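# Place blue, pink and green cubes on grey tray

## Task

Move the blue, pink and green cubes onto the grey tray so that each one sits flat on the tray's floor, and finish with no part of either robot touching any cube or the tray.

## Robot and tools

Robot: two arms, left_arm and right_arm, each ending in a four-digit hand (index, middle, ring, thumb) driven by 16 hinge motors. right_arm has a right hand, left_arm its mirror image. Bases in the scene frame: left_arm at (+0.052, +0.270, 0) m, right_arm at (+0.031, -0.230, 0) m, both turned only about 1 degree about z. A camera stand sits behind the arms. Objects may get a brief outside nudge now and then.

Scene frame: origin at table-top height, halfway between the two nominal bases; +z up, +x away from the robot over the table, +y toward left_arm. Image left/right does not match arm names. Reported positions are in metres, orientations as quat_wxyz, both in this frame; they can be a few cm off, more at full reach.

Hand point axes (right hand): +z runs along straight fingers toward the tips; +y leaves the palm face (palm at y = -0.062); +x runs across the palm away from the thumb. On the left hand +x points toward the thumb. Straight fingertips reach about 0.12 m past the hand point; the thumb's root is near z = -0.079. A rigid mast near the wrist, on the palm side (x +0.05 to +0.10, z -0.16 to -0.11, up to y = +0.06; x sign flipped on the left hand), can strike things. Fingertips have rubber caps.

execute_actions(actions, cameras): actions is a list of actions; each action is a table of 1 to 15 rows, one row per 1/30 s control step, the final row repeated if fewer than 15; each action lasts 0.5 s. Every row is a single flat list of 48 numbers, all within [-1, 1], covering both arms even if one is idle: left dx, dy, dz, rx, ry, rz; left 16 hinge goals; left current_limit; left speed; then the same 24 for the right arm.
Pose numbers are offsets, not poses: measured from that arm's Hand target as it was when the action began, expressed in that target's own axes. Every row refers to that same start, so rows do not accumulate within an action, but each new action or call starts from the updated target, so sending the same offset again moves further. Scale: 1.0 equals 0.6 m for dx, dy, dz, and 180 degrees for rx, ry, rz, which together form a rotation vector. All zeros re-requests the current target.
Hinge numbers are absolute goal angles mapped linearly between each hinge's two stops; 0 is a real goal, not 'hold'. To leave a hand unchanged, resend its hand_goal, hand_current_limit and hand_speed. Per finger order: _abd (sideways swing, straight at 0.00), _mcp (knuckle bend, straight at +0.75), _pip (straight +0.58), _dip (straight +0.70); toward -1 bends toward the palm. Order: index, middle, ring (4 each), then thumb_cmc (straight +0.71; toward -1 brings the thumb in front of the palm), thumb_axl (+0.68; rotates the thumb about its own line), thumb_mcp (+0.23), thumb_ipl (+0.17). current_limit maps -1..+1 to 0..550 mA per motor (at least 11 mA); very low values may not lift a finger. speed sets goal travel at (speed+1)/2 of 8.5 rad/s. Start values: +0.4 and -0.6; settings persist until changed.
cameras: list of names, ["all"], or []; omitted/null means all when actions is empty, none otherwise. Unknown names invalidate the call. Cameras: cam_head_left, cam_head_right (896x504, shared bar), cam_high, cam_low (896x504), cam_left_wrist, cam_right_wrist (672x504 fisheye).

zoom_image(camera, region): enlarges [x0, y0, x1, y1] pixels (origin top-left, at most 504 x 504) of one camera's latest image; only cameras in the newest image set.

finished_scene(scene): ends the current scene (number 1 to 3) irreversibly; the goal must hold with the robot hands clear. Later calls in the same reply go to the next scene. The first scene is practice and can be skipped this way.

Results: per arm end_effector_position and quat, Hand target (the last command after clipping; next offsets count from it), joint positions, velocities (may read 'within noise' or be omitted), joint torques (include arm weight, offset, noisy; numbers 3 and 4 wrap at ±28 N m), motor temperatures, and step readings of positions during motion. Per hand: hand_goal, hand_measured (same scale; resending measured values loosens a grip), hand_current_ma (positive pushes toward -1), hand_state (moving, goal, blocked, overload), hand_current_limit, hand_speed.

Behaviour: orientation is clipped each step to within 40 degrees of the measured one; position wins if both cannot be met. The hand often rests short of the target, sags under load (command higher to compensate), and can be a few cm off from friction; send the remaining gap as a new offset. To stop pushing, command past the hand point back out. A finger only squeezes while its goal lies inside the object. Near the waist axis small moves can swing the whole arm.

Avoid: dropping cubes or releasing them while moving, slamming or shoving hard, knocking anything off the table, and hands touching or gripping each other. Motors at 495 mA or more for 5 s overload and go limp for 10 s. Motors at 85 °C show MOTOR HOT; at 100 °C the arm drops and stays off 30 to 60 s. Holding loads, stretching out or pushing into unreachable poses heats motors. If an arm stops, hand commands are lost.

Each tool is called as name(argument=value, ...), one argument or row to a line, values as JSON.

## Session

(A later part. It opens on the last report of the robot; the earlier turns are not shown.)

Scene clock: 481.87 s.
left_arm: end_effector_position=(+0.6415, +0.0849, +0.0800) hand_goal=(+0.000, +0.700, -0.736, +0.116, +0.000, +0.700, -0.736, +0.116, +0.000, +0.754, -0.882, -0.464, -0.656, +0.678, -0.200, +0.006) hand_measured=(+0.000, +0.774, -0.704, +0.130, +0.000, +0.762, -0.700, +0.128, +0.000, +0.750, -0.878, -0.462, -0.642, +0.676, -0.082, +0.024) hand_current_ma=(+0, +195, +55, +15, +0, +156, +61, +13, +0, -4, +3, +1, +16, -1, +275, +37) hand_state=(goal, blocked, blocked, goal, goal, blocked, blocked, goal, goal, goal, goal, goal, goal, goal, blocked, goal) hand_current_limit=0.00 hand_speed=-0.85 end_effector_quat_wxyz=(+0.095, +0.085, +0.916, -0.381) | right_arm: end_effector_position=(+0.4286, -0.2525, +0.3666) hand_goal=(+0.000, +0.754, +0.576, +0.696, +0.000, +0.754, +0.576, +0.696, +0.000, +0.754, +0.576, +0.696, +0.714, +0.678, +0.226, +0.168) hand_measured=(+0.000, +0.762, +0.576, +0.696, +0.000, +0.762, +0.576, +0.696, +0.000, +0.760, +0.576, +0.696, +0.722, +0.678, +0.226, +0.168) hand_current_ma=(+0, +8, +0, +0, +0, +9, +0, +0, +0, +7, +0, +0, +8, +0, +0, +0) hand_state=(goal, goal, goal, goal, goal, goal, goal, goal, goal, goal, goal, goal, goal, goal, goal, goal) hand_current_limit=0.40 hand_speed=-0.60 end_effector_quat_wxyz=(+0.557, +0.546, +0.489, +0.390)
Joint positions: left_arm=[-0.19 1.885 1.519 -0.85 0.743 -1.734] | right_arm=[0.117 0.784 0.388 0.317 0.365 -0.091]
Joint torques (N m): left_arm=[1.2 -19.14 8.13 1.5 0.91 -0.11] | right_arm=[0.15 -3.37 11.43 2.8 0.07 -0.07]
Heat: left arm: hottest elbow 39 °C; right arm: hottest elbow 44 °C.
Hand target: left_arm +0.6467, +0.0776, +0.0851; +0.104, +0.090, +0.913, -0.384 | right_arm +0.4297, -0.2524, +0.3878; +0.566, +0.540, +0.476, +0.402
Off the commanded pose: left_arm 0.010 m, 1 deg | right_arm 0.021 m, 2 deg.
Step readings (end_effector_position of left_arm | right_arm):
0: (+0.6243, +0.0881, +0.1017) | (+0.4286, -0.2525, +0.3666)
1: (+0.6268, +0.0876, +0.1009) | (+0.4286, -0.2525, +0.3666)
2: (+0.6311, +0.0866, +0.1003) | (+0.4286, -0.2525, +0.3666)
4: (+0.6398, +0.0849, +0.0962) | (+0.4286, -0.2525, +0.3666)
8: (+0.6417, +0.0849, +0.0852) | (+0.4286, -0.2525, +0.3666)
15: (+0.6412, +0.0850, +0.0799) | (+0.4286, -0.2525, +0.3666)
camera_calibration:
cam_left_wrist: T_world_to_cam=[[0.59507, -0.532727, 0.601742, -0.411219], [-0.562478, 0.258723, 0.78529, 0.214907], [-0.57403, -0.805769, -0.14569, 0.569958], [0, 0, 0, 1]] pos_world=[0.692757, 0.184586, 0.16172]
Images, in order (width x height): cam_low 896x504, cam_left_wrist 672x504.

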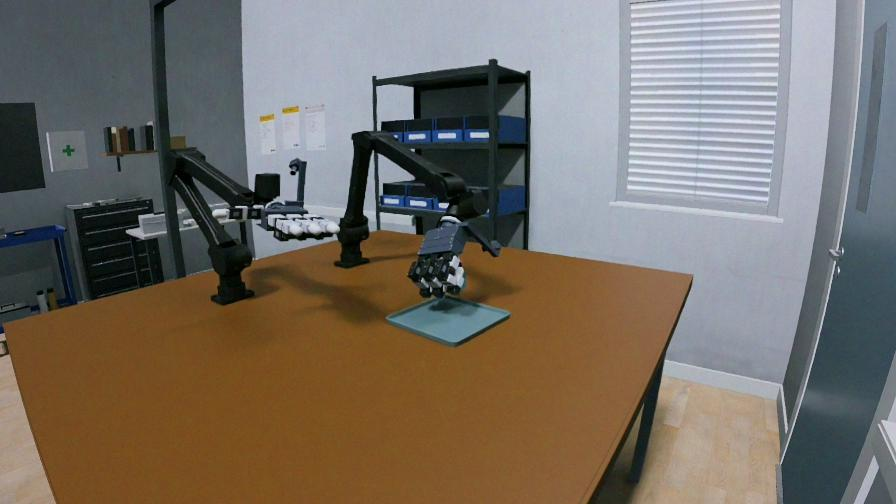

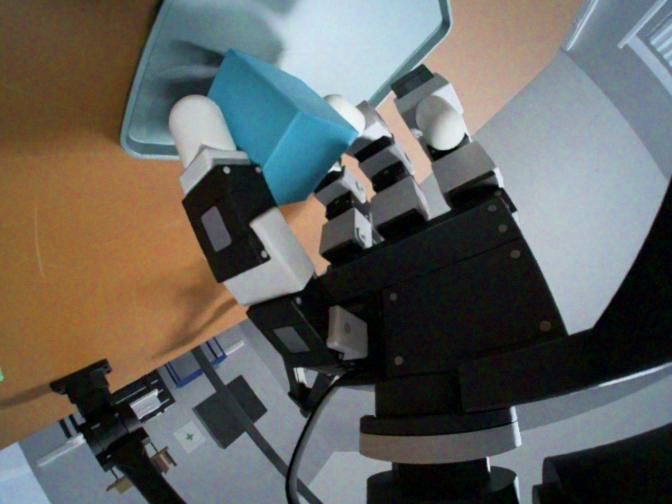

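execute_actions(
  actions=[
    [[0.0387,0.0292,0.0415,0,0,0,0,0.7,-0.737,0.116,0,0.7,-0.737,0.116,0,0.753,-0.883,-0.464,-0.657,0.678,-0.2,0.005,0.0,-0.85,0,0,0,0,0,0,0,0.754,0.576,0.696,0,0.754,0.576,0.696,0,0.754,0.576,0.696,0.714,0.678,0.226,0.168,0.4,-0.6]],
  ],
  cameras=["cam_low", "cam_left_wrist"],
)

zoom_image(
  camera="cam_low",
  region=[360, 210, 540, 360],
)

Scene clock: 488.43 s.
left_arm: end_effector_position=(+0.6289, +0.0817, +0.0447) hand_goal=(+0.000, +0.700, -0.736, +0.116, +0.000, +0.700, -0.736, +0.116, +0.000, +0.754, -0.882, -0.464, -0.656, +0.678, -0.200, +0.006) hand_measured=(+0.000, +0.774, -0.704, +0.130, +0.000, +0.762, -0.700, +0.128, +0.000, +0.750, -0.878, -0.462, -0.642, +0.676, -0.082, +0.024) hand_current_ma=(+0, +195, +55, +15, +0, +156, +61, +13, +0, -3, +3, +1, +15, -1, +275, +37) hand_state=(goal, blocked, blocked, goal, goal, blocked, blocked, goal, goal, goal, goal, goal, goal, goal, blocked, goal) hand_current_limit=0.00 hand_speed=-0.85 end_effector_quat_wxyz=(+0.097, +0.084, +0.916, -0.381) | right_arm: end_effector_position=(+0.4286, -0.2525, +0.3666) hand_goal=(+0.000, +0.754, +0.576, +0.696, +0.000, +0.754, +0.576, +0.696, +0.000, +0.754, +0.576, +0.696, +0.714, +0.678, +0.226, +0.168) hand_measured=(+0.000, +0.762, +0.576, +0.696, +0.000, +0.762, +0.576, +0.696, +0.000, +0.760, +0.576, +0.696, +0.722, +0.678, +0.226, +0.168) hand_current_ma=(+0, +8, +0, +0, +0, +9, +0, +0, +0, +7, +0, +0, +8, +0, +0, +0) hand_state=(goal, goal, goal, goal, goal, goal, goal, goal, goal, goal, goal, goal, goal, goal, goal, goal) hand_current_limit=0.40 hand_speed=-0.60 end_effector_quat_wxyz=(+0.557, +0.546, +0.489, +0.390)
Joint positions: left_arm=[-0.201 1.892 1.427 -0.74 0.738 -1.749] | right_arm=[0.117 0.784 0.388 0.317 0.365 -0.091]
Joint torques (N m): left_arm=[1.08 -19.02 7.28 1.51 0.91 -0.11] | right_arm=[-0.15 -3.6 11.23 2.81 0.05 -0.02]
Heat: left arm: hottest elbow 39 °C; right arm: hottest elbow 44 °C.
Hand target: left_arm +0.6317, +0.0738, +0.0501; +0.104, +0.090, +0.913, -0.384 | right_arm +0.4297, -0.2524, +0.3878; +0.566, +0.540, +0.476, +0.402
Off the commanded pose: left_arm 0.010 m, 1 deg | right_arm 0.021 m, 2 deg.
Step readings (end_effector_position of left_arm | right_arm):
0: (+0.6415, +0.0849, +0.0800) | (+0.4286, -0.2525, +0.3666)
1: (+0.6405, +0.0846, +0.0755) | (+0.4286, -0.2525, +0.3666)
2: (+0.6425, +0.0838, +0.0727) | (+0.4286, -0.2525, +0.3666)
4: (+0.6390, +0.0839, +0.0632) | (+0.4286, -0.2525, +0.3666)
8: (+0.6275, +0.0835, +0.0460) | (+0.4286, -0.2525, +0.3666)
15: (+0.6290, +0.0817, +0.0447) | (+0.4286, -0.2525, +0.3666)
camera_calibration:
cam_left_wrist: T_world_to_cam=[[0.594769, -0.531832, 0.60283, -0.38411], [-0.564338, 0.257825, 0.784251, 0.237655], [-0.572514, -0.806648, -0.146787, 0.554196], [0, 0, 0, 1]] pos_world=[0.67986, 0.181486, 0.126521]
Images, in order (width x height): cam_low 896x504, cam_left_wrist 672x504.

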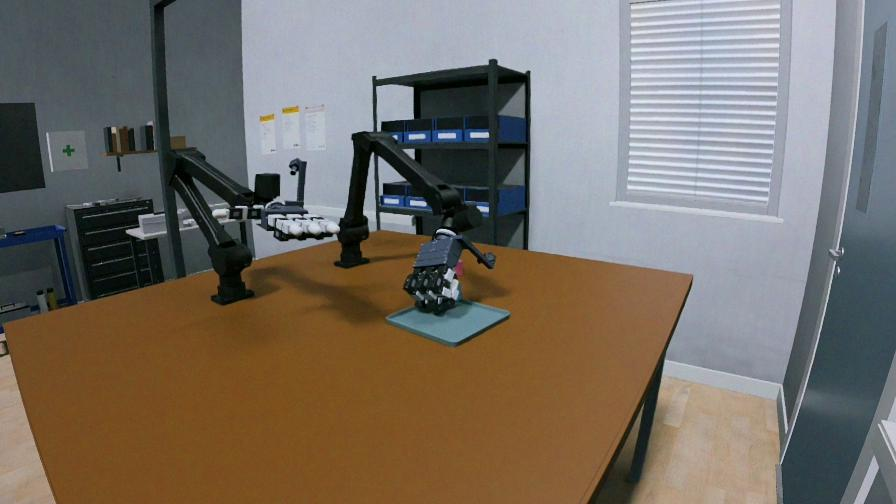

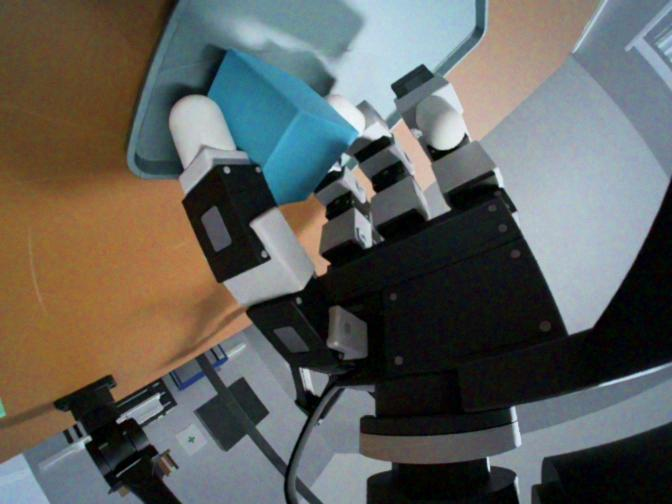

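Scaled by 2.800 from the camera's 896x504 image, which has a finer 1280x720 frame.

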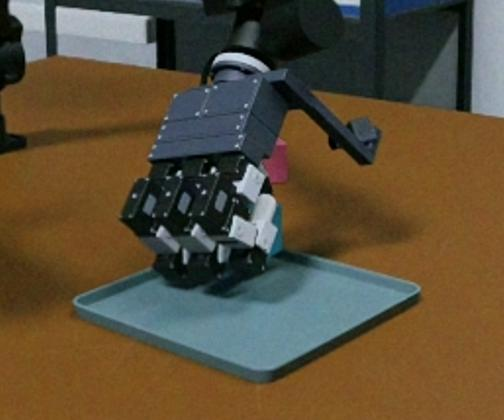

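execute_actions(
  actions=[
    [[0.0052,0.0137,0.0137,0,0,0,0,0.7,-0.737,0.116,0,0.7,-0.737,0.116,0,0.753,-0.883,-0.464,-0.657,0.678,-0.2,0.005,0.0,-0.85,0,0,0,0,0,0,0,0.754,0.576,0.696,0,0.754,0.576,0.696,0,0.754,0.576,0.696,0.714,0.678,0.226,0.168,0.4,-0.6]],
    [[0.0026,0.0068,0.0068,0,0,0,0,0.7,-0.737,0.116,0,0.7,-0.737,0.116,0,0.753,-0.883,-0.464,-0.657,0.678,-0.2,0.005,0.0,-0.85,0,0,0,0,0,0,0,0.754,0.576,0.696,0,0.754,0.576,0.696,0,0.754,0.576,0.696,0.714,0.678,0.226,0.168,0.4,-0.6]],
  ],
  cameras=["cam_low", "cam_left_wrist"],
)

zoom_image(
  camera="cam_left_wrist",
  region=[120, 0, 372, 252],
)

zoom_image(
  camera="cam_low",
  region=[390, 240, 490, 340],
)

Scene clock: 498.67 s.
left_arm: end_effector_position=(+0.6328, +0.0808, +0.0377) hand_goal=(+0.000, +0.700, -0.736, +0.116, +0.000, +0.700, -0.736, +0.116, +0.000, +0.754, -0.882, -0.464, -0.656, +0.678, -0.200, +0.006) hand_measured=(+0.000, +0.774, -0.704, +0.130, +0.000, +0.762, -0.700, +0.128, +0.000, +0.750, -0.878, -0.462, -0.642, +0.676, -0.082, +0.024) hand_current_ma=(+0, +195, +55, +15, +0, +156, +61, +13, +0, -3, +3, +1, +15, -1, +275, +37) hand_state=(goal, blocked, blocked, goal, goal, blocked, blocked, goal, goal, goal, goal, goal, goal, goal, blocked, goal) hand_current_limit=0.00 hand_speed=-0.85 end_effector_quat_wxyz=(+0.105, +0.087, +0.914, -0.382) | right_arm: end_effector_position=(+0.4286, -0.2525, +0.3666) hand_goal=(+0.000, +0.754, +0.576, +0.696, +0.000, +0.754, +0.576, +0.696, +0.000, +0.754, +0.576, +0.696, +0.714, +0.678, +0.226, +0.168) hand_measured=(+0.000, +0.762, +0.576, +0.696, +0.000, +0.762, +0.576, +0.696, +0.000, +0.760, +0.576, +0.696, +0.722, +0.678, +0.226, +0.168) hand_current_ma=(+0, +8, +0, +0, +0, +9, +0, +0, +0, +7, +0, +0, +8, +0, +0, +0) hand_state=(goal, goal, goal, goal, goal, goal, goal, goal, goal, goal, goal, goal, goal, goal, goal, goal) hand_current_limit=0.40 hand_speed=-0.60 end_effector_quat_wxyz=(+0.557, +0.546, +0.489, +0.390)
Joint positions: left_arm=[-0.201 1.9 1.415 -0.701 0.738 -1.749] | right_arm=[0.117 0.784 0.388 0.317 0.365 -0.091]
Joint torques (N m): left_arm=[0.97 -18.02 6.65 1.62 0.9 -0.1] | right_arm=[-0.21 -3.08 11.36 2.89 0.06 -0.04]
Heat: left arm: hottest elbow 37 °C; right arm: hottest elbow 45 °C.
Hand target: left_arm +0.6316, +0.0738, +0.0320; +0.104, +0.090, +0.913, -0.384 | right_arm +0.4297, -0.2524, +0.3878; +0.566, +0.540, +0.476, +0.402
Off the commanded pose: left_arm 0.009 m, 0 deg | right_arm 0.021 m, 2 deg.
Step readings (end_effector_position of left_arm | right_arm):
0: (+0.6289, +0.0817, +0.0447) | (+0.4286, -0.2525, +0.3666)
1: (+0.6294, +0.0816, +0.0445) | (+0.4286, -0.2525, +0.3666)
2: (+0.6306, +0.0813, +0.0443) | (+0.4286, -0.2525, +0.3666)
4: (+0.6323, +0.0809, +0.0440) | (+0.4286, -0.2525, +0.3666)
8: (+0.6332, +0.0807, +0.0441) | (+0.4286, -0.2525, +0.3666)
15: (+0.6333, +0.0807, +0.0442) | (+0.4286, -0.2525, +0.3666)
16: (+0.6334, +0.0807, +0.0436) | (+0.4286, -0.2525, +0.3666)
17: (+0.6339, +0.0806, +0.0433) | (+0.4286, -0.2525, +0.3666)
19: (+0.6340, +0.0805, +0.0420) | (+0.4286, -0.2525, +0.3666)
23: (+0.6333, +0.0807, +0.0391) | (+0.4286, -0.2525, +0.3666)
30: (+0.6328, +0.0808, +0.0377) | (+0.4286, -0.2525, +0.3666)
camera_calibration:
cam_left_wrist: T_world_to_cam=[[0.583848, -0.528849, 0.615987, -0.376455], [-0.57882, 0.260882, 0.772598, 0.25499], [-0.569288, -0.807626, -0.153793, 0.552968], [0, 0, 0, 1]] pos_world=[0.682184, 0.180981, 0.119929]
Images, in order (width x height): cam_low 896x504, cam_left_wrist 672x504.

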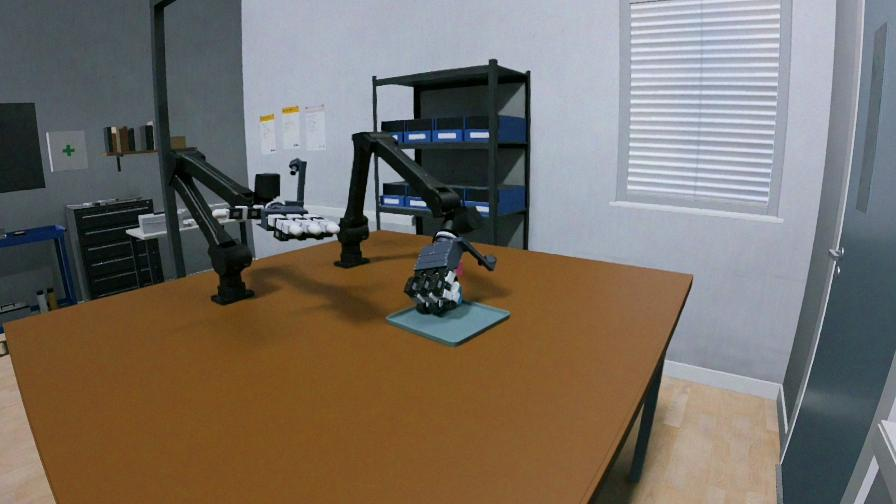

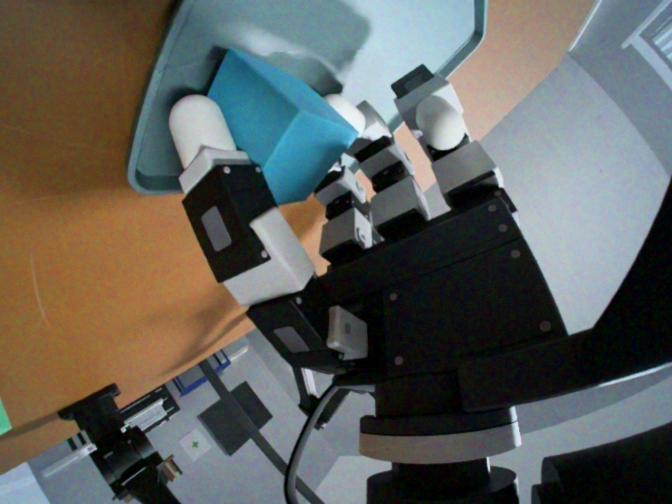

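Scaled by 2.000 from the camera's 672x504 image, which has a finer 960x720 frame.

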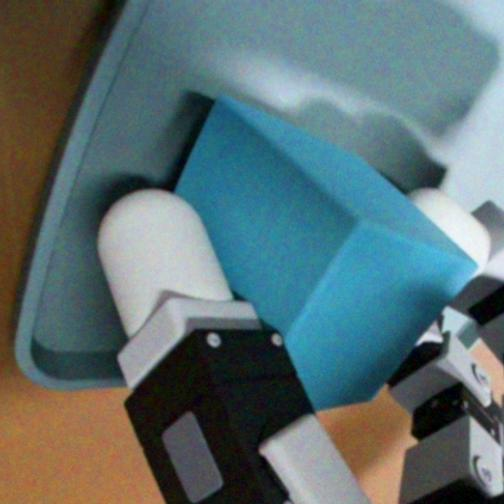

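Scaled by 5.040 from the camera's 896x504 image, which has a finer 1280x720 frame.

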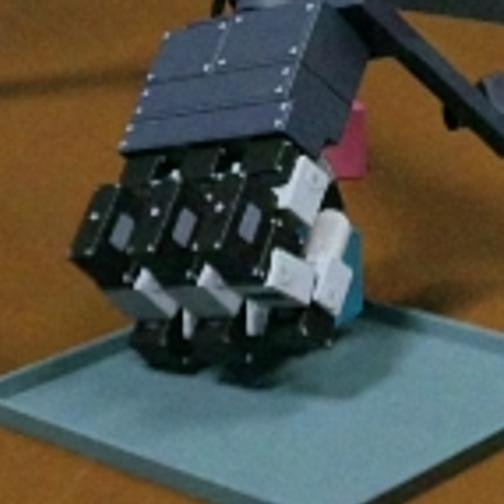

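execute_actions(
  actions=[
    [[0.0035,0.0091,0.0091,0,0,0,0,0.7,-0.737,0.116,0,0.7,-0.737,0.116,0,0.753,-0.883,-0.464,-0.657,0.678,-0.2,0.005,0.0,-0.85,0,0,0,0,0,0,0,0.754,0.576,0.696,0,0.754,0.576,0.696,0,0.754,0.576,0.696,0.714,0.678,0.226,0.168,0.4,-0.6]],
    [[0,0,0,0,0,0,0,0.7,-0.737,0.116,0,0.7,-0.737,0.116,0,0.753,-0.883,-0.464,-0.657,0.678,-0.2,0.005,0.0,-0.85,0,0,0,0,0,0,0,0.754,0.576,0.696,0,0.754,0.576,0.696,0,0.754,0.576,0.696,0.714,0.678,0.226,0.168,0.4,-0.6]],
  ],
  cameras=["cam_low", "cam_left_wrist"],
)

zoom_image(
  camera="cam_left_wrist",
  region=[120, 0, 372, 252],
)

Scene clock: 505.70 s.
left_arm: end_effector_position=(+0.6346, +0.0800, +0.0361) hand_goal=(+0.000, +0.700, -0.736, +0.116, +0.000, +0.700, -0.736, +0.116, +0.000, +0.754, -0.882, -0.464, -0.656, +0.678, -0.200, +0.006) hand_measured=(+0.000, +0.774, -0.704, +0.130, +0.000, +0.762, -0.700, +0.128, +0.000, +0.750, -0.878, -0.462, -0.642, +0.676, -0.082, +0.024) hand_current_ma=(+0, +195, +55, +15, +0, +156, +61, +13, +0, -3, +3, +1, +15, -1, +275, +37) hand_state=(goal, blocked, blocked, goal, goal, blocked, blocked, goal, goal, goal, goal, goal, goal, goal, blocked, goal) hand_current_limit=0.00 hand_speed=-0.85 end_effector_quat_wxyz=(+0.110, +0.088, +0.913, -0.384) | right_arm: end_effector_position=(+0.4286, -0.2525, +0.3666) hand_goal=(+0.000, +0.754, +0.576, +0.696, +0.000, +0.754, +0.576, +0.696, +0.000, +0.754, +0.576, +0.696, +0.714, +0.678, +0.226, +0.168) hand_measured=(+0.000, +0.762, +0.576, +0.696, +0.000, +0.762, +0.576, +0.696, +0.000, +0.760, +0.576, +0.696, +0.722, +0.678, +0.226, +0.168) hand_current_ma=(+0, +8, +0, +0, +0, +9, +0, +0, +0, +7, +0, +0, +8, +0, +0, +0) hand_state=(goal, goal, goal, goal, goal, goal, goal, goal, goal, goal, goal, goal, goal, goal, goal, goal) hand_current_limit=0.40 hand_speed=-0.60 end_effector_quat_wxyz=(+0.557, +0.546, +0.489, +0.390)
Joint positions: left_arm=[-0.201 1.901 1.41 -0.683 0.74 -1.753] | right_arm=[0.117 0.784 0.388 0.317 0.365 -0.091]
Joint torques (N m): left_arm=[0.85 -17.44 6.35 1.65 0.81 -0.08] | right_arm=[-0.62 -3.02 11.34 2.73 0.1 -0.02]
Heat: left arm: hottest elbow 37 °C; right arm: hottest elbow 45 °C.
Hand target: left_arm +0.6315, +0.0739, +0.0240; +0.104, +0.090, +0.913, -0.384 | right_arm +0.4297, -0.2524, +0.3878; +0.566, +0.540, +0.476, +0.402
Off the commanded pose: left_arm 0.014 m, 1 deg | right_arm 0.021 m, 2 deg.
Step readings (end_effector_position of left_arm | right_arm):
0: (+0.6328, +0.0808, +0.0377) | (+0.4286, -0.2525, +0.3666)
1: (+0.6328, +0.0808, +0.0368) | (+0.4286, -0.2525, +0.3666)
2: (+0.6335, +0.0806, +0.0366) | (+0.4286, -0.2525, +0.3666)
4: (+0.6340, +0.0801, +0.0360) | (+0.4286, -0.2525, +0.3666)
8: (+0.6345, +0.0800, +0.0361) | (+0.4286, -0.2525, +0.3666)
15: (+0.6346, +0.0800, +0.0361) | (+0.4286, -0.2525, +0.3666)
16: (+0.6346, +0.0800, +0.0361) | (+0.4286, -0.2525, +0.3666)
17: (+0.6346, +0.0800, +0.0361) | (+0.4286, -0.2525, +0.3666)
19: (+0.6346, +0.0800, +0.0361) | (+0.4286, -0.2525, +0.3666)
23: (+0.6346, +0.0800, +0.0361) | (+0.4286, -0.2525, +0.3666)
30: (+0.6346, +0.0800, +0.0361) | (+0.4286, -0.2525, +0.3666)
camera_calibration:
cam_left_wrist: T_world_to_cam=[[0.579535, -0.525059, 0.623259, -0.374875], [-0.585654, 0.263487, 0.76654, 0.261829], [-0.5667, -0.809251, -0.154804, 0.551616], [0, 0, 0, 1]] pos_world=[0.683195, 0.180576, 0.118334]
Images, in order (width x height): cam_low 896x504, cam_left_wrist 672x504.

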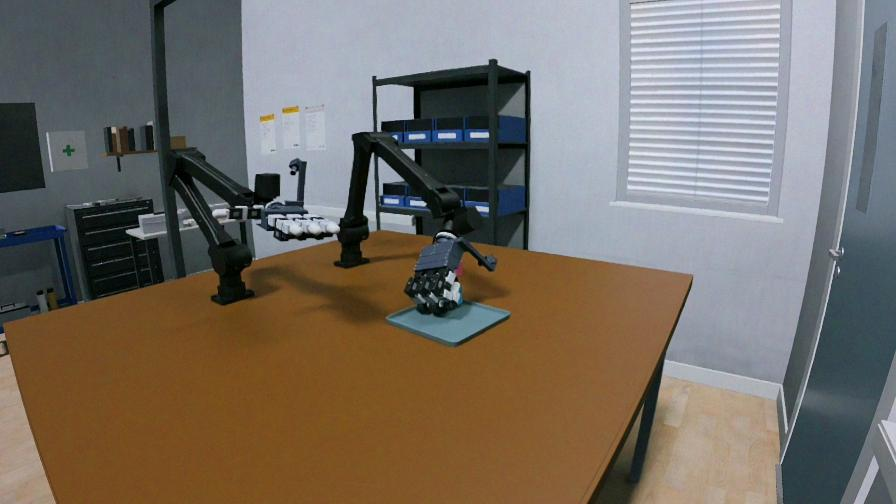

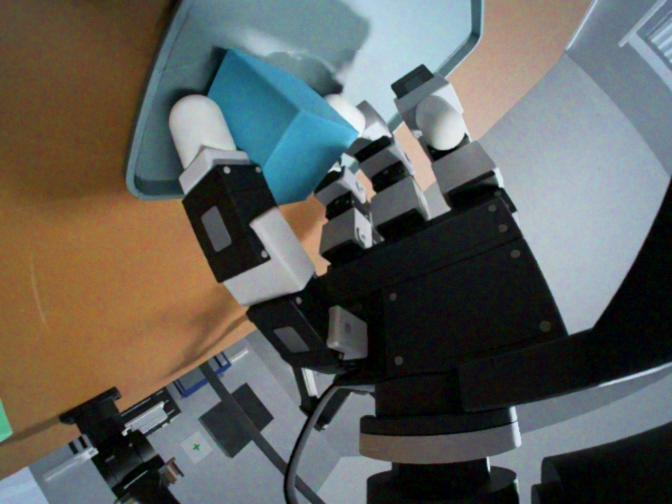

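Scaled by 2.000 from the camera's 672x504 image, which has a finer 960x720 frame.

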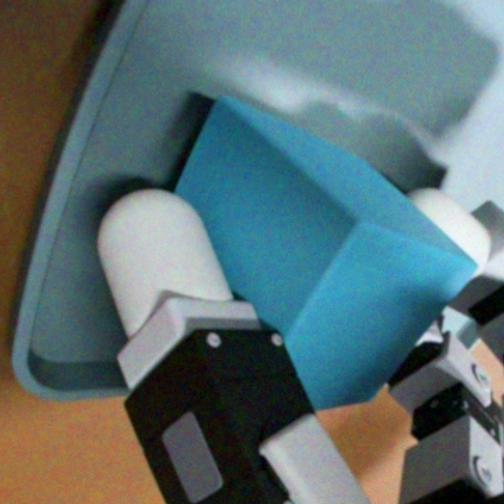

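execute_actions(
  actions=[
    [[-0.0026,-0.0068,-0.0068,0,0,0,0,0.76,-0.737,0.116,0,0.76,-0.737,0.116,0,0.753,-0.883,-0.464,-0.657,0.678,-0.11,0.005,0.0,-0.9,0,0,0,0,0,0,0,0.754,0.576,0.696,0,0.754,0.576,0.696,0,0.754,0.576,0.696,0.714,0.678,0.226,0.168,0.4,-0.6]],
    [[0,0,0,0,0,0,0,0.9,-0.737,0.116,0,0.9,-0.737,0.116,0,0.753,-0.883,-0.464,-0.657,0.678,0,0.005,0.0,-0.9,0,0,0,0,0,0,0,0.754,0.576,0.696,0,0.754,0.576,0.696,0,0.754,0.576,0.696,0.714,0.678,0.226,0.168,0.4,-0.6]],
    [[0,0,0,0,0,0,0,1,-0.737,0.116,0,1,-0.737,0.116,0,0.753,-0.883,-0.464,-0.657,0.678,0.02,0.005,0.0,-0.85,0,0,0,0,0,0,0,0.754,0.576,0.696,0,0.754,0.576,0.696,0,0.754,0.576,0.696,0.714,0.678,0.226,0.168,0.4,-0.6]],
  ],
  cameras=["cam_low", "cam_left_wrist"],
)

zoom_image(
  camera="cam_left_wrist",
  region=[120, 0, 372, 252],
)

Scene clock: 519.17 s.
left_arm: end_effector_position=(+0.6346, +0.0801, +0.0361) hand_goal=(+0.000, +1.000, -0.736, +0.116, +0.000, +1.000, -0.736, +0.116, +0.000, +0.754, -0.882, -0.464, -0.656, +0.678, +0.020, +0.006) hand_measured=(+0.000, +0.984, -0.732, +0.120, +0.000, +0.984, -0.730, +0.120, +0.000, +0.750, -0.878, -0.462, -0.646, +0.678, +0.014, +0.008) hand_current_ma=(+0, -22, +3, +2, +0, -22, +4, +2, +0, -3, +3, +1, +9, +0, -7, +1) hand_state=(goal, goal, goal, goal, goal, goal, goal, goal, goal, goal, goal, goal, goal, goal, goal, goal) hand_current_limit=0.00 hand_speed=-0.85 end_effector_quat_wxyz=(+0.110, +0.088, +0.913, -0.384) | right_arm: end_effector_position=(+0.4286, -0.2525, +0.3666) hand_goal=(+0.000, +0.754, +0.576, +0.696, +0.000, +0.754, +0.576, +0.696, +0.000, +0.754, +0.576, +0.696, +0.714, +0.678, +0.226, +0.168) hand_measured=(+0.000, +0.762, +0.576, +0.696, +0.000, +0.762, +0.576, +0.696, +0.000, +0.760, +0.576, +0.696, +0.722, +0.678, +0.226, +0.168) hand_current_ma=(+0, +8, +0, +0, +0, +9, +0, +0, +0, +7, +0, +0, +8, +0, +0, +0) hand_state=(goal, goal, goal, goal, goal, goal, goal, goal, goal, goal, goal, goal, goal, goal, goal, goal) hand_current_limit=0.40 hand_speed=-0.60 end_effector_quat_wxyz=(+0.557, +0.546, +0.489, +0.390)
Joint positions: left_arm=[-0.201 1.901 1.41 -0.683 0.739 -1.753] | right_arm=[0.117 0.784 0.388 0.317 0.365 -0.091]
Joint torques (N m): left_arm=[1.08 -18.08 6.91 1.13 0.86 -0.09] | right_arm=[-0.62 -3.08 11.25 2.86 0.07 0]
Heat: left arm: hottest elbow 36 °C; right arm: hottest elbow 45 °C.
Hand target: left_arm +0.6315, +0.0739, +0.0299; +0.104, +0.090, +0.913, -0.384 | right_arm +0.4297, -0.2524, +0.3878; +0.566, +0.540, +0.476, +0.402
Off the commanded pose: left_arm 0.009 m, 1 deg | right_arm 0.021 m, 2 deg.
Step readings (end_effector_position of left_arm | right_arm):
0: (+0.6346, +0.0800, +0.0361) | (+0.4286, -0.2525, +0.3666)
1: (+0.6346, +0.0800, +0.0361) | (+0.4286, -0.2525, +0.3666)
2: (+0.6346, +0.0800, +0.0361) | (+0.4286, -0.2525, +0.3666)
4: (+0.6346, +0.0800, +0.0361) | (+0.4286, -0.2525, +0.3666)
8: (+0.6346, +0.0800, +0.0361) | (+0.4286, -0.2525, +0.3666)
15: (+0.6346, +0.0800, +0.0361) | (+0.4286, -0.2525, +0.3666)
16: (+0.6346, +0.0800, +0.0361) | (+0.4286, -0.2525, +0.3666)
17: (+0.6346, +0.0800, +0.0361) | (+0.4286, -0.2525, +0.3666)
19: (+0.6346, +0.0800, +0.0361) | (+0.4286, -0.2525, +0.3666)
23: (+0.6346, +0.0801, +0.0361) | (+0.4286, -0.2525, +0.3666)
30: (+0.6346, +0.0801, +0.0361) | (+0.4286, -0.2525, +0.3666)
31: (+0.6346, +0.0801, +0.0361) | (+0.4286, -0.2525, +0.3666)
32: (+0.6346, +0.0801, +0.0361) | (+0.4286, -0.2525, +0.3666)
34: (+0.6346, +0.0801, +0.0361) | (+0.4286, -0.2525, +0.3666)
38: (+0.6346, +0.0801, +0.0361) | (+0.4286, -0.2525, +0.3666)
45: (+0.6346, +0.0801, +0.0361) | (+0.4286, -0.2525, +0.3666)
camera_calibration:
cam_left_wrist: T_world_to_cam=[[0.579972, -0.525101, 0.622817, -0.375003], [-0.585672, 0.262641, 0.766817, 0.261876], [-0.566234, -0.809499, -0.155212, 0.551416], [0, 0, 0, 1]] pos_world=[0.683095, 0.180677, 0.118333]
Images, in order (width x height): cam_low 896x504, cam_left_wrist 672x504.

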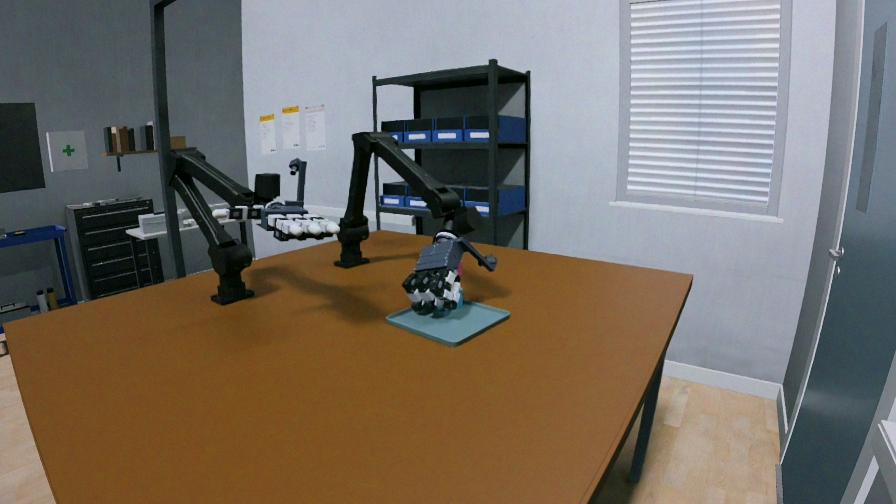

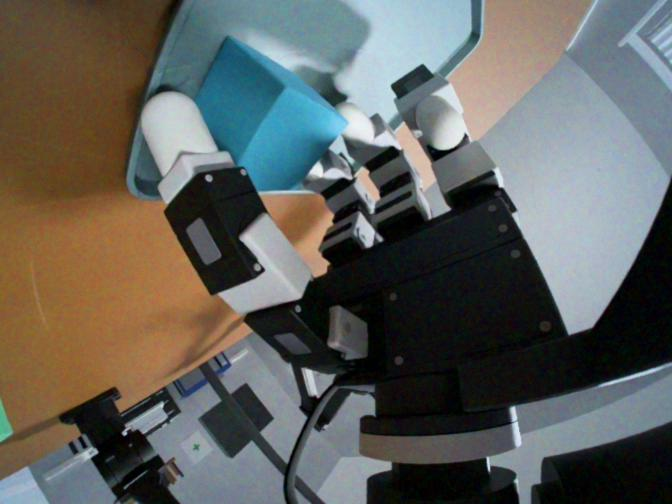

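Scaled by 2.000 from the camera's 672x504 image, which has a finer 960x720 frame.

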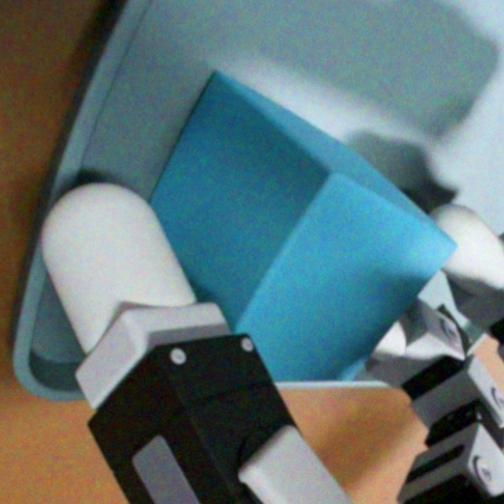

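execute_actions(
  actions=[
    [[-0.013,-0.0341,-0.0341,0,0,0,0,1,-0.737,0.116,0,1,-0.737,0.116,0,0.753,-0.883,-0.464,-0.657,0.678,0.02,0.005,0.0,-0.85,0,0,0,0,0,0,0,0.754,0.576,0.696,0,0.754,0.576,0.696,0,0.754,0.576,0.696,0.714,0.678,0.226,0.168,0.4,-0.6]],
    [[-0.0194,-0.0512,-0.0512,0,0,0,0,1,-0.737,0.116,0,1,-0.737,0.116,0,0.753,-0.883,-0.464,-0.657,0.678,0.02,0.005,0.0,-0.85,0,0,0,0,0,0,0,0.754,0.576,0.696,0,0.754,0.576,0.696,0,0.754,0.576,0.696,0.714,0.678,0.226,0.168,0.4,-0.6]],
    [[-0.0194,-0.0512,-0.0512,0,0,0,0,1,-0.737,0.116,0,1,-0.737,0.116,0,0.753,-0.883,-0.464,-0.657,0.678,0.02,0.005,0.0,-0.85,0,0,0,0,0,0,0,0.754,0.576,0.696,0,0.754,0.576,0.696,0,0.754,0.576,0.696,0.714,0.678,0.226,0.168,0.4,-0.6]],
  ],
  cameras=["cam_low", "cam_high", "cam_head_left"],
)

zoom_image(
  camera="cam_low",
  region=[360, 230, 540, 360],
)

zoom_image(
  camera="cam_head_left",
  region=[370, 190, 490, 310],
)

Scene clock: 540.20 s.
left_arm: end_effector_position=(+0.6181, +0.0841, +0.1229) hand_goal=(+0.000, +1.000, -0.736, +0.116, +0.000, +1.000, -0.736, +0.116, +0.000, +0.754, -0.882, -0.464, -0.656, +0.678, +0.020, +0.006) hand_measured=(+0.000, +0.984, -0.732, +0.120, +0.000, +0.984, -0.730, +0.120, +0.000, +0.750, -0.878, -0.462, -0.652, +0.678, +0.014, +0.008) hand_current_ma=(+0, -21, +3, +2, +0, -20, +4, +2, +0, -3, +3, +1, +3, +0, -7, +1) hand_state=(goal, goal, goal, goal, goal, goal, goal, goal, goal, goal, goal, goal, goal, goal, goal, goal) hand_current_limit=0.00 hand_speed=-0.85 end_effector_quat_wxyz=(+0.083, +0.077, +0.918, -0.379) | right_arm: end_effector_position=(+0.4286, -0.2525, +0.3666) hand_goal=(+0.000, +0.754, +0.576, +0.696, +0.000, +0.754, +0.576, +0.696, +0.000, +0.754, +0.576, +0.696, +0.714, +0.678, +0.226, +0.168) hand_measured=(+0.000, +0.762, +0.576, +0.696, +0.000, +0.762, +0.576, +0.696, +0.000, +0.760, +0.576, +0.696, +0.722, +0.678, +0.226, +0.168) hand_current_ma=(+0, +8, +0, +0, +0, +9, +0, +0, +0, +7, +0, +0, +8, +0, +0, +0) hand_state=(goal, goal, goal, goal, goal, goal, goal, goal, goal, goal, goal, goal, goal, goal, goal, goal) hand_current_limit=0.40 hand_speed=-0.60 end_effector_quat_wxyz=(+0.557, +0.546, +0.489, +0.390)
Joint positions: left_arm=[-0.201 1.807 1.526 -0.951 0.737 -1.754] | right_arm=[0.117 0.784 0.388 0.317 0.365 -0.091]
Joint torques (N m): left_arm=[1.03 -19.25 11.54 0.39 0.95 -0.1] | right_arm=[-0.09 -3.55 11.23 2.71 0.1 -0.05]
Heat: left arm: hottest elbow 35 °C; right arm: hottest elbow 45 °C.
Hand target: left_arm +0.6316, +0.0737, +0.1497; +0.104, +0.090, +0.913, -0.384 | right_arm +0.4297, -0.2524, +0.3878; +0.566, +0.540, +0.476, +0.402
Off the commanded pose: left_arm 0.032 m, 3 deg | right_arm 0.021 m, 2 deg.
Step readings (end_effector_position of left_arm | right_arm):
0: (+0.6346, +0.0801, +0.0361) | (+0.4286, -0.2525, +0.3666)
1: (+0.6326, +0.0806, +0.0355) | (+0.4286, -0.2525, +0.3666)
2: (+0.6292, +0.0814, +0.0349) | (+0.4286, -0.2525, +0.3666)
4: (+0.6241, +0.0825, +0.0348) | (+0.4286, -0.2525, +0.3666)
8: (+0.6219, +0.0830, +0.0344) | (+0.4286, -0.2525, +0.3666)
15: (+0.6216, +0.0830, +0.0343) | (+0.4286, -0.2525, +0.3666)
16: (+0.6200, +0.0836, +0.0371) | (+0.4286, -0.2525, +0.3666)
17: (+0.6151, +0.0849, +0.0384) | (+0.4286, -0.2525, +0.3666)
19: (+0.6076, +0.0866, +0.0463) | (+0.4286, -0.2525, +0.3666)
23: (+0.6093, +0.0861, +0.0672) | (+0.4286, -0.2525, +0.3666)
30: (+0.6183, +0.0841, +0.0823) | (+0.4286, -0.2525, +0.3666)
31: (+0.6167, +0.0846, +0.0845) | (+0.4286, -0.2525, +0.3666)
32: (+0.6124, +0.0856, +0.0863) | (+0.4286, -0.2525, +0.3666)
34: (+0.6087, +0.0864, +0.0933) | (+0.4286, -0.2525, +0.3666)
38: (+0.6141, +0.0851, +0.1120) | (+0.4286, -0.2525, +0.3666)
45: (+0.6187, +0.0839, +0.1231) | (+0.4286, -0.2525, +0.3666)
Images, in order (width x height): cam_head_left 896x504, cam_high 896x504, cam_low 896x504.

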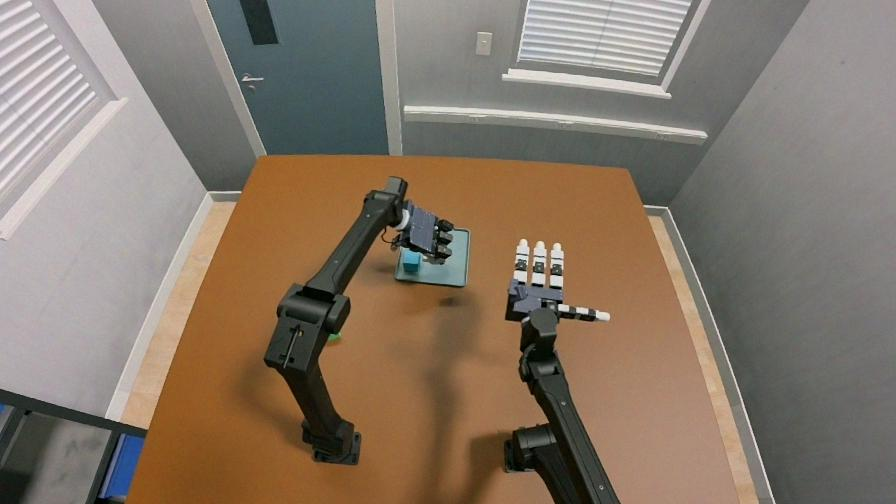

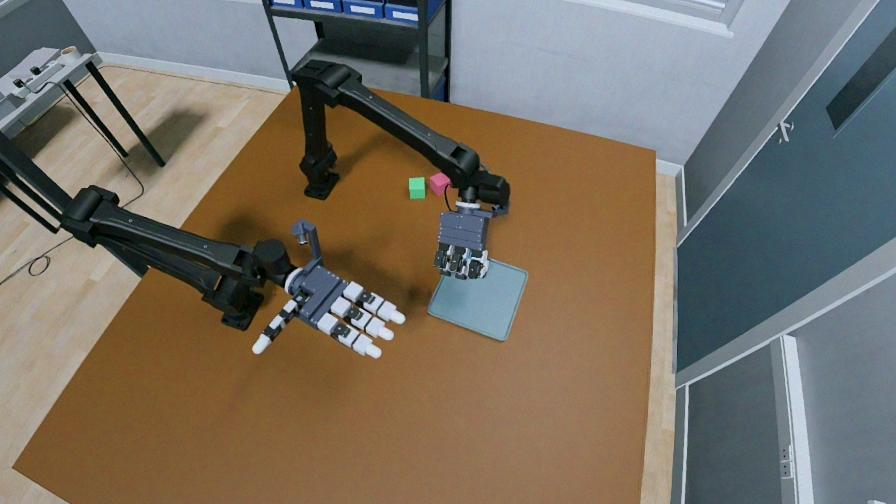

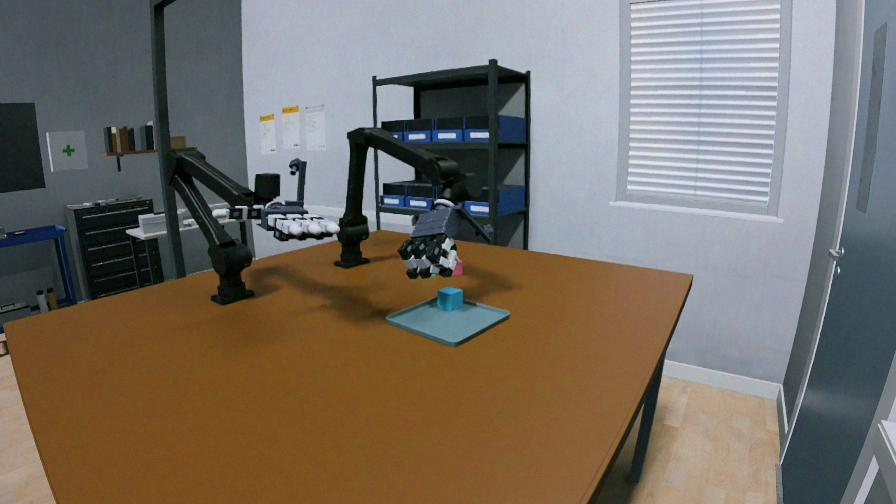

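Scaled by 2.800 from the camera's 896x504 image, which has a finer 1280x720 frame.

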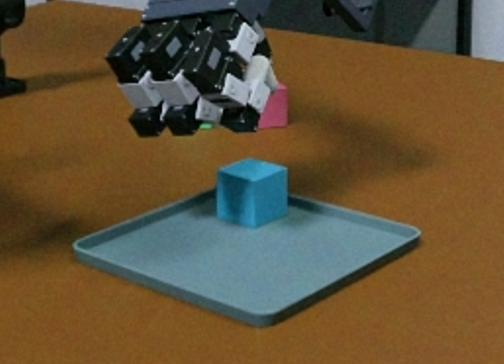

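Scaled by 4.200 from the camera's 896x504 image, which has a finer 1280x720 frame.

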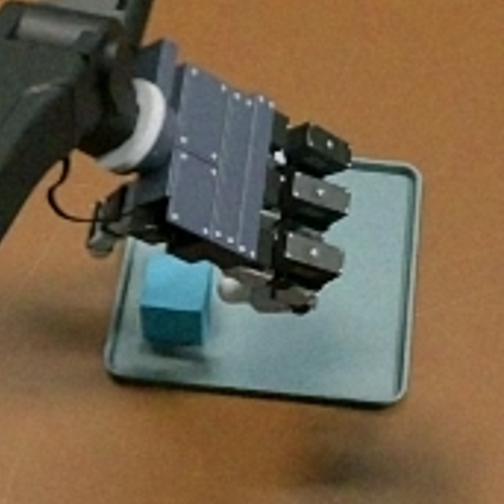

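execute_actions(
  actions=[
    [[0.0465,0.0427,-0.0687,-0.0077,-0.0202,-0.0202,0,1,-0.737,0.116,0,1,-0.737,0.116,0,0.753,-0.883,-0.464,-0.657,0.678,0.112,-0.049,0.0,-0.85,0,0,0,0,0,0,0,0.754,0.576,0.696,0,0.754,0.576,0.696,0,0.754,0.576,0.696,0.714,0.678,0.226,0.168,0.4,-0.6]],
    [[0.0465,0.0427,-0.0687,-0.0077,-0.0202,-0.0202,0,1,-0.737,0.116,0,1,-0.737,0.116,0,0.753,-0.883,-0.464,-0.657,0.678,0.112,-0.049,0.0,-0.85,0,0,0,0,0,0,0,0.754,0.576,0.696,0,0.754,0.576,0.696,0,0.754,0.576,0.696,0.714,0.678,0.226,0.168,0.4,-0.6]],
    [[0.0465,0.0427,-0.0687,-0.0077,-0.0202,-0.0202,0,1,-0.737,0.116,0,1,-0.737,0.116,0,0.753,-0.883,-0.464,-0.657,0.678,0.112,-0.049,0.0,-0.85,0,0,0,0,0,0,0,0.754,0.576,0.696,0,0.754,0.576,0.696,0,0.754,0.576,0.696,0.714,0.678,0.226,0.168,0.4,-0.6]],
    [[0.0465,0.0427,-0.0687,-0.0077,-0.0202,-0.0202,0,1,-0.737,0.116,0,1,-0.737,0.116,0,0.753,-0.883,-0.464,-0.657,0.678,0.112,-0.049,0.0,-0.85,0,0,0,0,0,0,0,0.754,0.576,0.696,0,0.754,0.576,0.696,0,0.754,0.576,0.696,0.714,0.678,0.226,0.168,0.4,-0.6]],
    [[0.0465,0.0427,-0.0687,-0.0077,-0.0202,-0.0202,0,1,-0.737,0.116,0,1,-0.737,0.116,0,0.753,-0.883,-0.464,-0.657,0.678,0.112,-0.049,0.0,-0.85,0,0,0,0,0,0,0,0.754,0.576,0.696,0,0.754,0.576,0.696,0,0.754,0.576,0.696,0.714,0.678,0.226,0.168,0.4,-0.6]],
    [[0.0465,0.0427,-0.0687,-0.0077,-0.0202,-0.0202,0,1,-0.737,0.116,0,1,-0.737,0.116,0,0.753,-0.883,-0.464,-0.657,0.678,0.112,-0.049,0.0,-0.85,0,0,0,0,0,0,0,0.754,0.576,0.696,0,0.754,0.576,0.696,0,0.754,0.576,0.696,0.714,0.678,0.226,0.168,0.4,-0.6]],
  ],
  cameras=["cam_left_wrist", "cam_high"],
)

zoom_image(
  camera="cam_left_wrist",
  region=[100, 0, 436, 168],
)

zoom_image(
  camera="cam_high",
  region=[370, 120, 490, 240],
)

Scene clock: 557.83 s.
left_arm: end_effector_position=(+0.4158, +0.3255, +0.1696) hand_goal=(+0.000, +1.000, -0.736, +0.116, +0.000, +1.000, -0.736, +0.116, +0.000, +0.754, -0.882, -0.464, -0.656, +0.678, +0.112, -0.048) hand_measured=(+0.000, +0.990, -0.732, +0.120, +0.000, +0.992, -0.732, +0.120, +0.000, +0.750, -0.878, -0.462, -0.654, +0.678, +0.106, -0.046) hand_current_ma=(+0, -10, +2, +2, +0, -8, +3, +2, +0, -2, +3, +1, +1, +0, -5, +1) hand_state=(goal, goal, goal, goal, goal, goal, goal, goal, goal, goal, goal, goal, goal, goal, goal, goal) hand_current_limit=0.00 hand_speed=-0.85 end_effector_quat_wxyz=(+0.206, -0.169, +0.902, -0.340) | right_arm: end_effector_position=(+0.4286, -0.2525, +0.3666) hand_goal=(+0.000, +0.754, +0.576, +0.696, +0.000, +0.754, +0.576, +0.696, +0.000, +0.754, +0.576, +0.696, +0.714, +0.678, +0.226, +0.168) hand_measured=(+0.000, +0.762, +0.576, +0.696, +0.000, +0.762, +0.576, +0.696, +0.000, +0.760, +0.576, +0.696, +0.722, +0.678, +0.226, +0.168) hand_current_ma=(+0, +8, +0, +0, +0, +9, +0, +0, +0, +7, +0, +0, +8, +0, +0, +0) hand_state=(goal, goal, goal, goal, goal, goal, goal, goal, goal, goal, goal, goal, goal, goal, goal, goal) hand_current_limit=0.40 hand_speed=-0.60 end_effector_quat_wxyz=(+0.557, +0.546, +0.489, +0.390)
Joint positions: left_arm=[0.328 1.141 0.922 -0.94 0.728 -1.791] | right_arm=[0.117 0.784 0.388 0.317 0.365 -0.091]
Joint torques (N m): left_arm=[1.73 -7.94 8.21 0.65 0.95 0.05] | right_arm=[-0.21 -3.66 11.3 2.59 0.05 -0.02]
Heat: left arm: hottest elbow 35 °C; right arm: hottest elbow 45 °C.
Hand target: left_arm +0.4164, +0.3250, +0.1709; +0.206, -0.165, +0.903, -0.340 | right_arm +0.4297, -0.2524, +0.3878; +0.566, +0.540, +0.476, +0.402
Off the commanded pose: left_arm 0.002 m, 1 deg | right_arm 0.021 m, 2 deg.
Step readings (end_effector_position of left_arm | right_arm):
0: (+0.6181, +0.0841, +0.1229) | (+0.4286, -0.2525, +0.3666)
1: (+0.6162, +0.0868, +0.1222) | (+0.4286, -0.2525, +0.3666)
2: (+0.6142, +0.0891, +0.1225) | (+0.4286, -0.2525, +0.3666)
4: (+0.6022, +0.1006, +0.1244) | (+0.4286, -0.2525, +0.3666)
8: (+0.6020, +0.1186, +0.1400) | (+0.4286, -0.2525, +0.3666)
15: (+0.6035, +0.1253, +0.1486) | (+0.4286, -0.2525, +0.3666)
16: (+0.5996, +0.1282, +0.1446) | (+0.4286, -0.2525, +0.3666)
17: (+0.5964, +0.1306, +0.1438) | (+0.4286, -0.2525, +0.3666)
19: (+0.5783, +0.1445, +0.1401) | (+0.4286, -0.2525, +0.3666)
23: (+0.5728, +0.1677, +0.1451) | (+0.4286, -0.2525, +0.3666)
30: (+0.5739, +0.1734, +0.1492) | (+0.4286, -0.2525, +0.3666)
31: (+0.5697, +0.1757, +0.1462) | (+0.4286, -0.2525, +0.3666)
32: (+0.5662, +0.1783, +0.1456) | (+0.4286, -0.2525, +0.3666)
34: (+0.5477, +0.1913, +0.1431) | (+0.4286, -0.2525, +0.3666)
38: (+0.5404, +0.2130, +0.1511) | (+0.4286, -0.2525, +0.3666)
45: (+0.5406, +0.2168, +0.1556) | (+0.4286, -0.2525, +0.3666)
46: (+0.5363, +0.2188, +0.1530) | (+0.4286, -0.2525, +0.3666)
47: (+0.5320, +0.2214, +0.1522) | (+0.4286, -0.2525, +0.3666)
49: (+0.5132, +0.2341, +0.1496) | (+0.4286, -0.2525, +0.3666)
53: (+0.5030, +0.2547, +0.1570) | (+0.4286, -0.2525, +0.3666)
60: (+0.5029, +0.2571, +0.1603) | (+0.4286, -0.2525, +0.3666)
61: (+0.4988, +0.2587, +0.1583) | (+0.4286, -0.2525, +0.3666)
62: (+0.4937, +0.2611, +0.1572) | (+0.4286, -0.2525, +0.3666)
64: (+0.4739, +0.2733, +0.1546) | (+0.4286, -0.2525, +0.3666)
68: (+0.4610, +0.2923, +0.1622) | (+0.4286, -0.2525, +0.3666)
75: (+0.4608, +0.2932, +0.1651) | (+0.4286, -0.2525, +0.3666)
76: (+0.4568, +0.2944, +0.1633) | (+0.4286, -0.2525, +0.3666)
77: (+0.4516, +0.2968, +0.1623) | (+0.4286, -0.2525, +0.3666)
79: (+0.4308, +0.3082, +0.1598) | (+0.4286, -0.2525, +0.3666)
83: (+0.4157, +0.3252, +0.1674) | (+0.4286, -0.2525, +0.3666)
90: (+0.4156, +0.3254, +0.1695) | (+0.4286, -0.2525, +0.3666)
camera_calibration:
cam_left_wrist: T_world_to_cam=[[0.776248, -0.135236, 0.615751, -0.409727], [-0.628249, -0.0848102, 0.773376, 0.0965727], [-0.0523665, -0.987177, -0.150796, 0.490236], [0, 0, 0, 1]] pos_world=[0.404394, 0.43673, 0.251529]
Images, in order (width x height): cam_high 896x504, cam_left_wrist 672x504.

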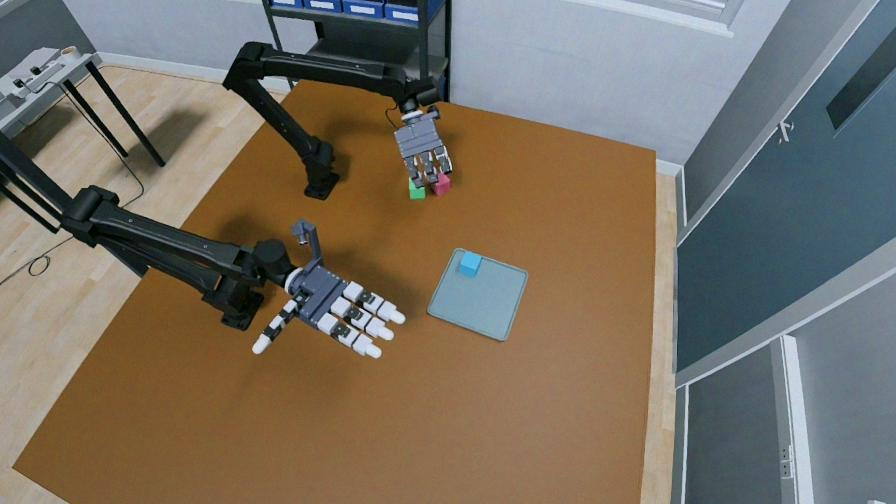

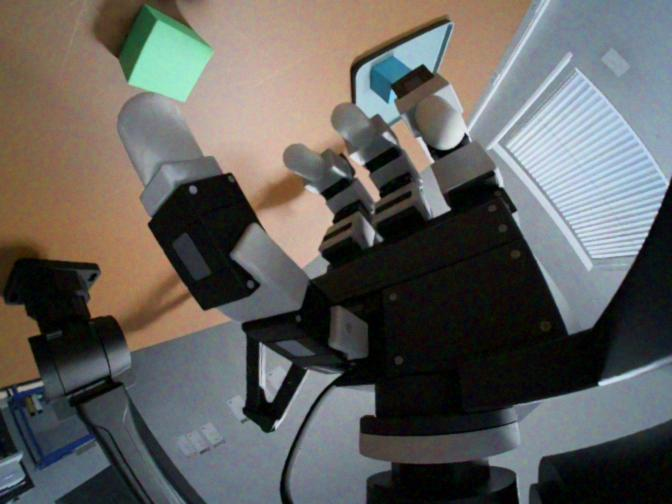

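Scaled by 1.500 from the camera's 672x504 image, which has a finer 960x720 frame.

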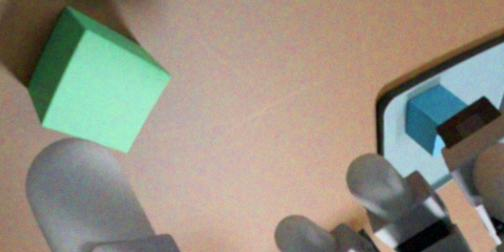

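Scaled by 4.200 from the camera's 896x504 image, which has a finer 1280x720 frame.

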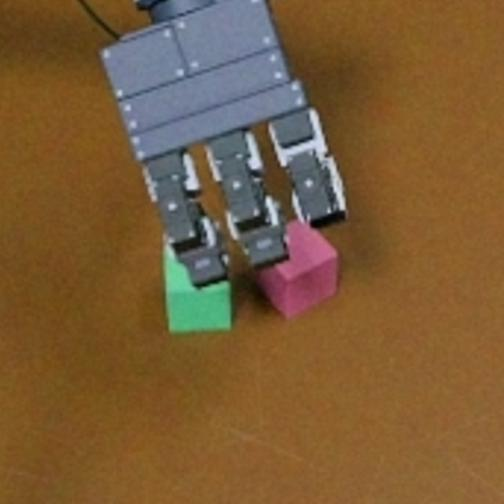

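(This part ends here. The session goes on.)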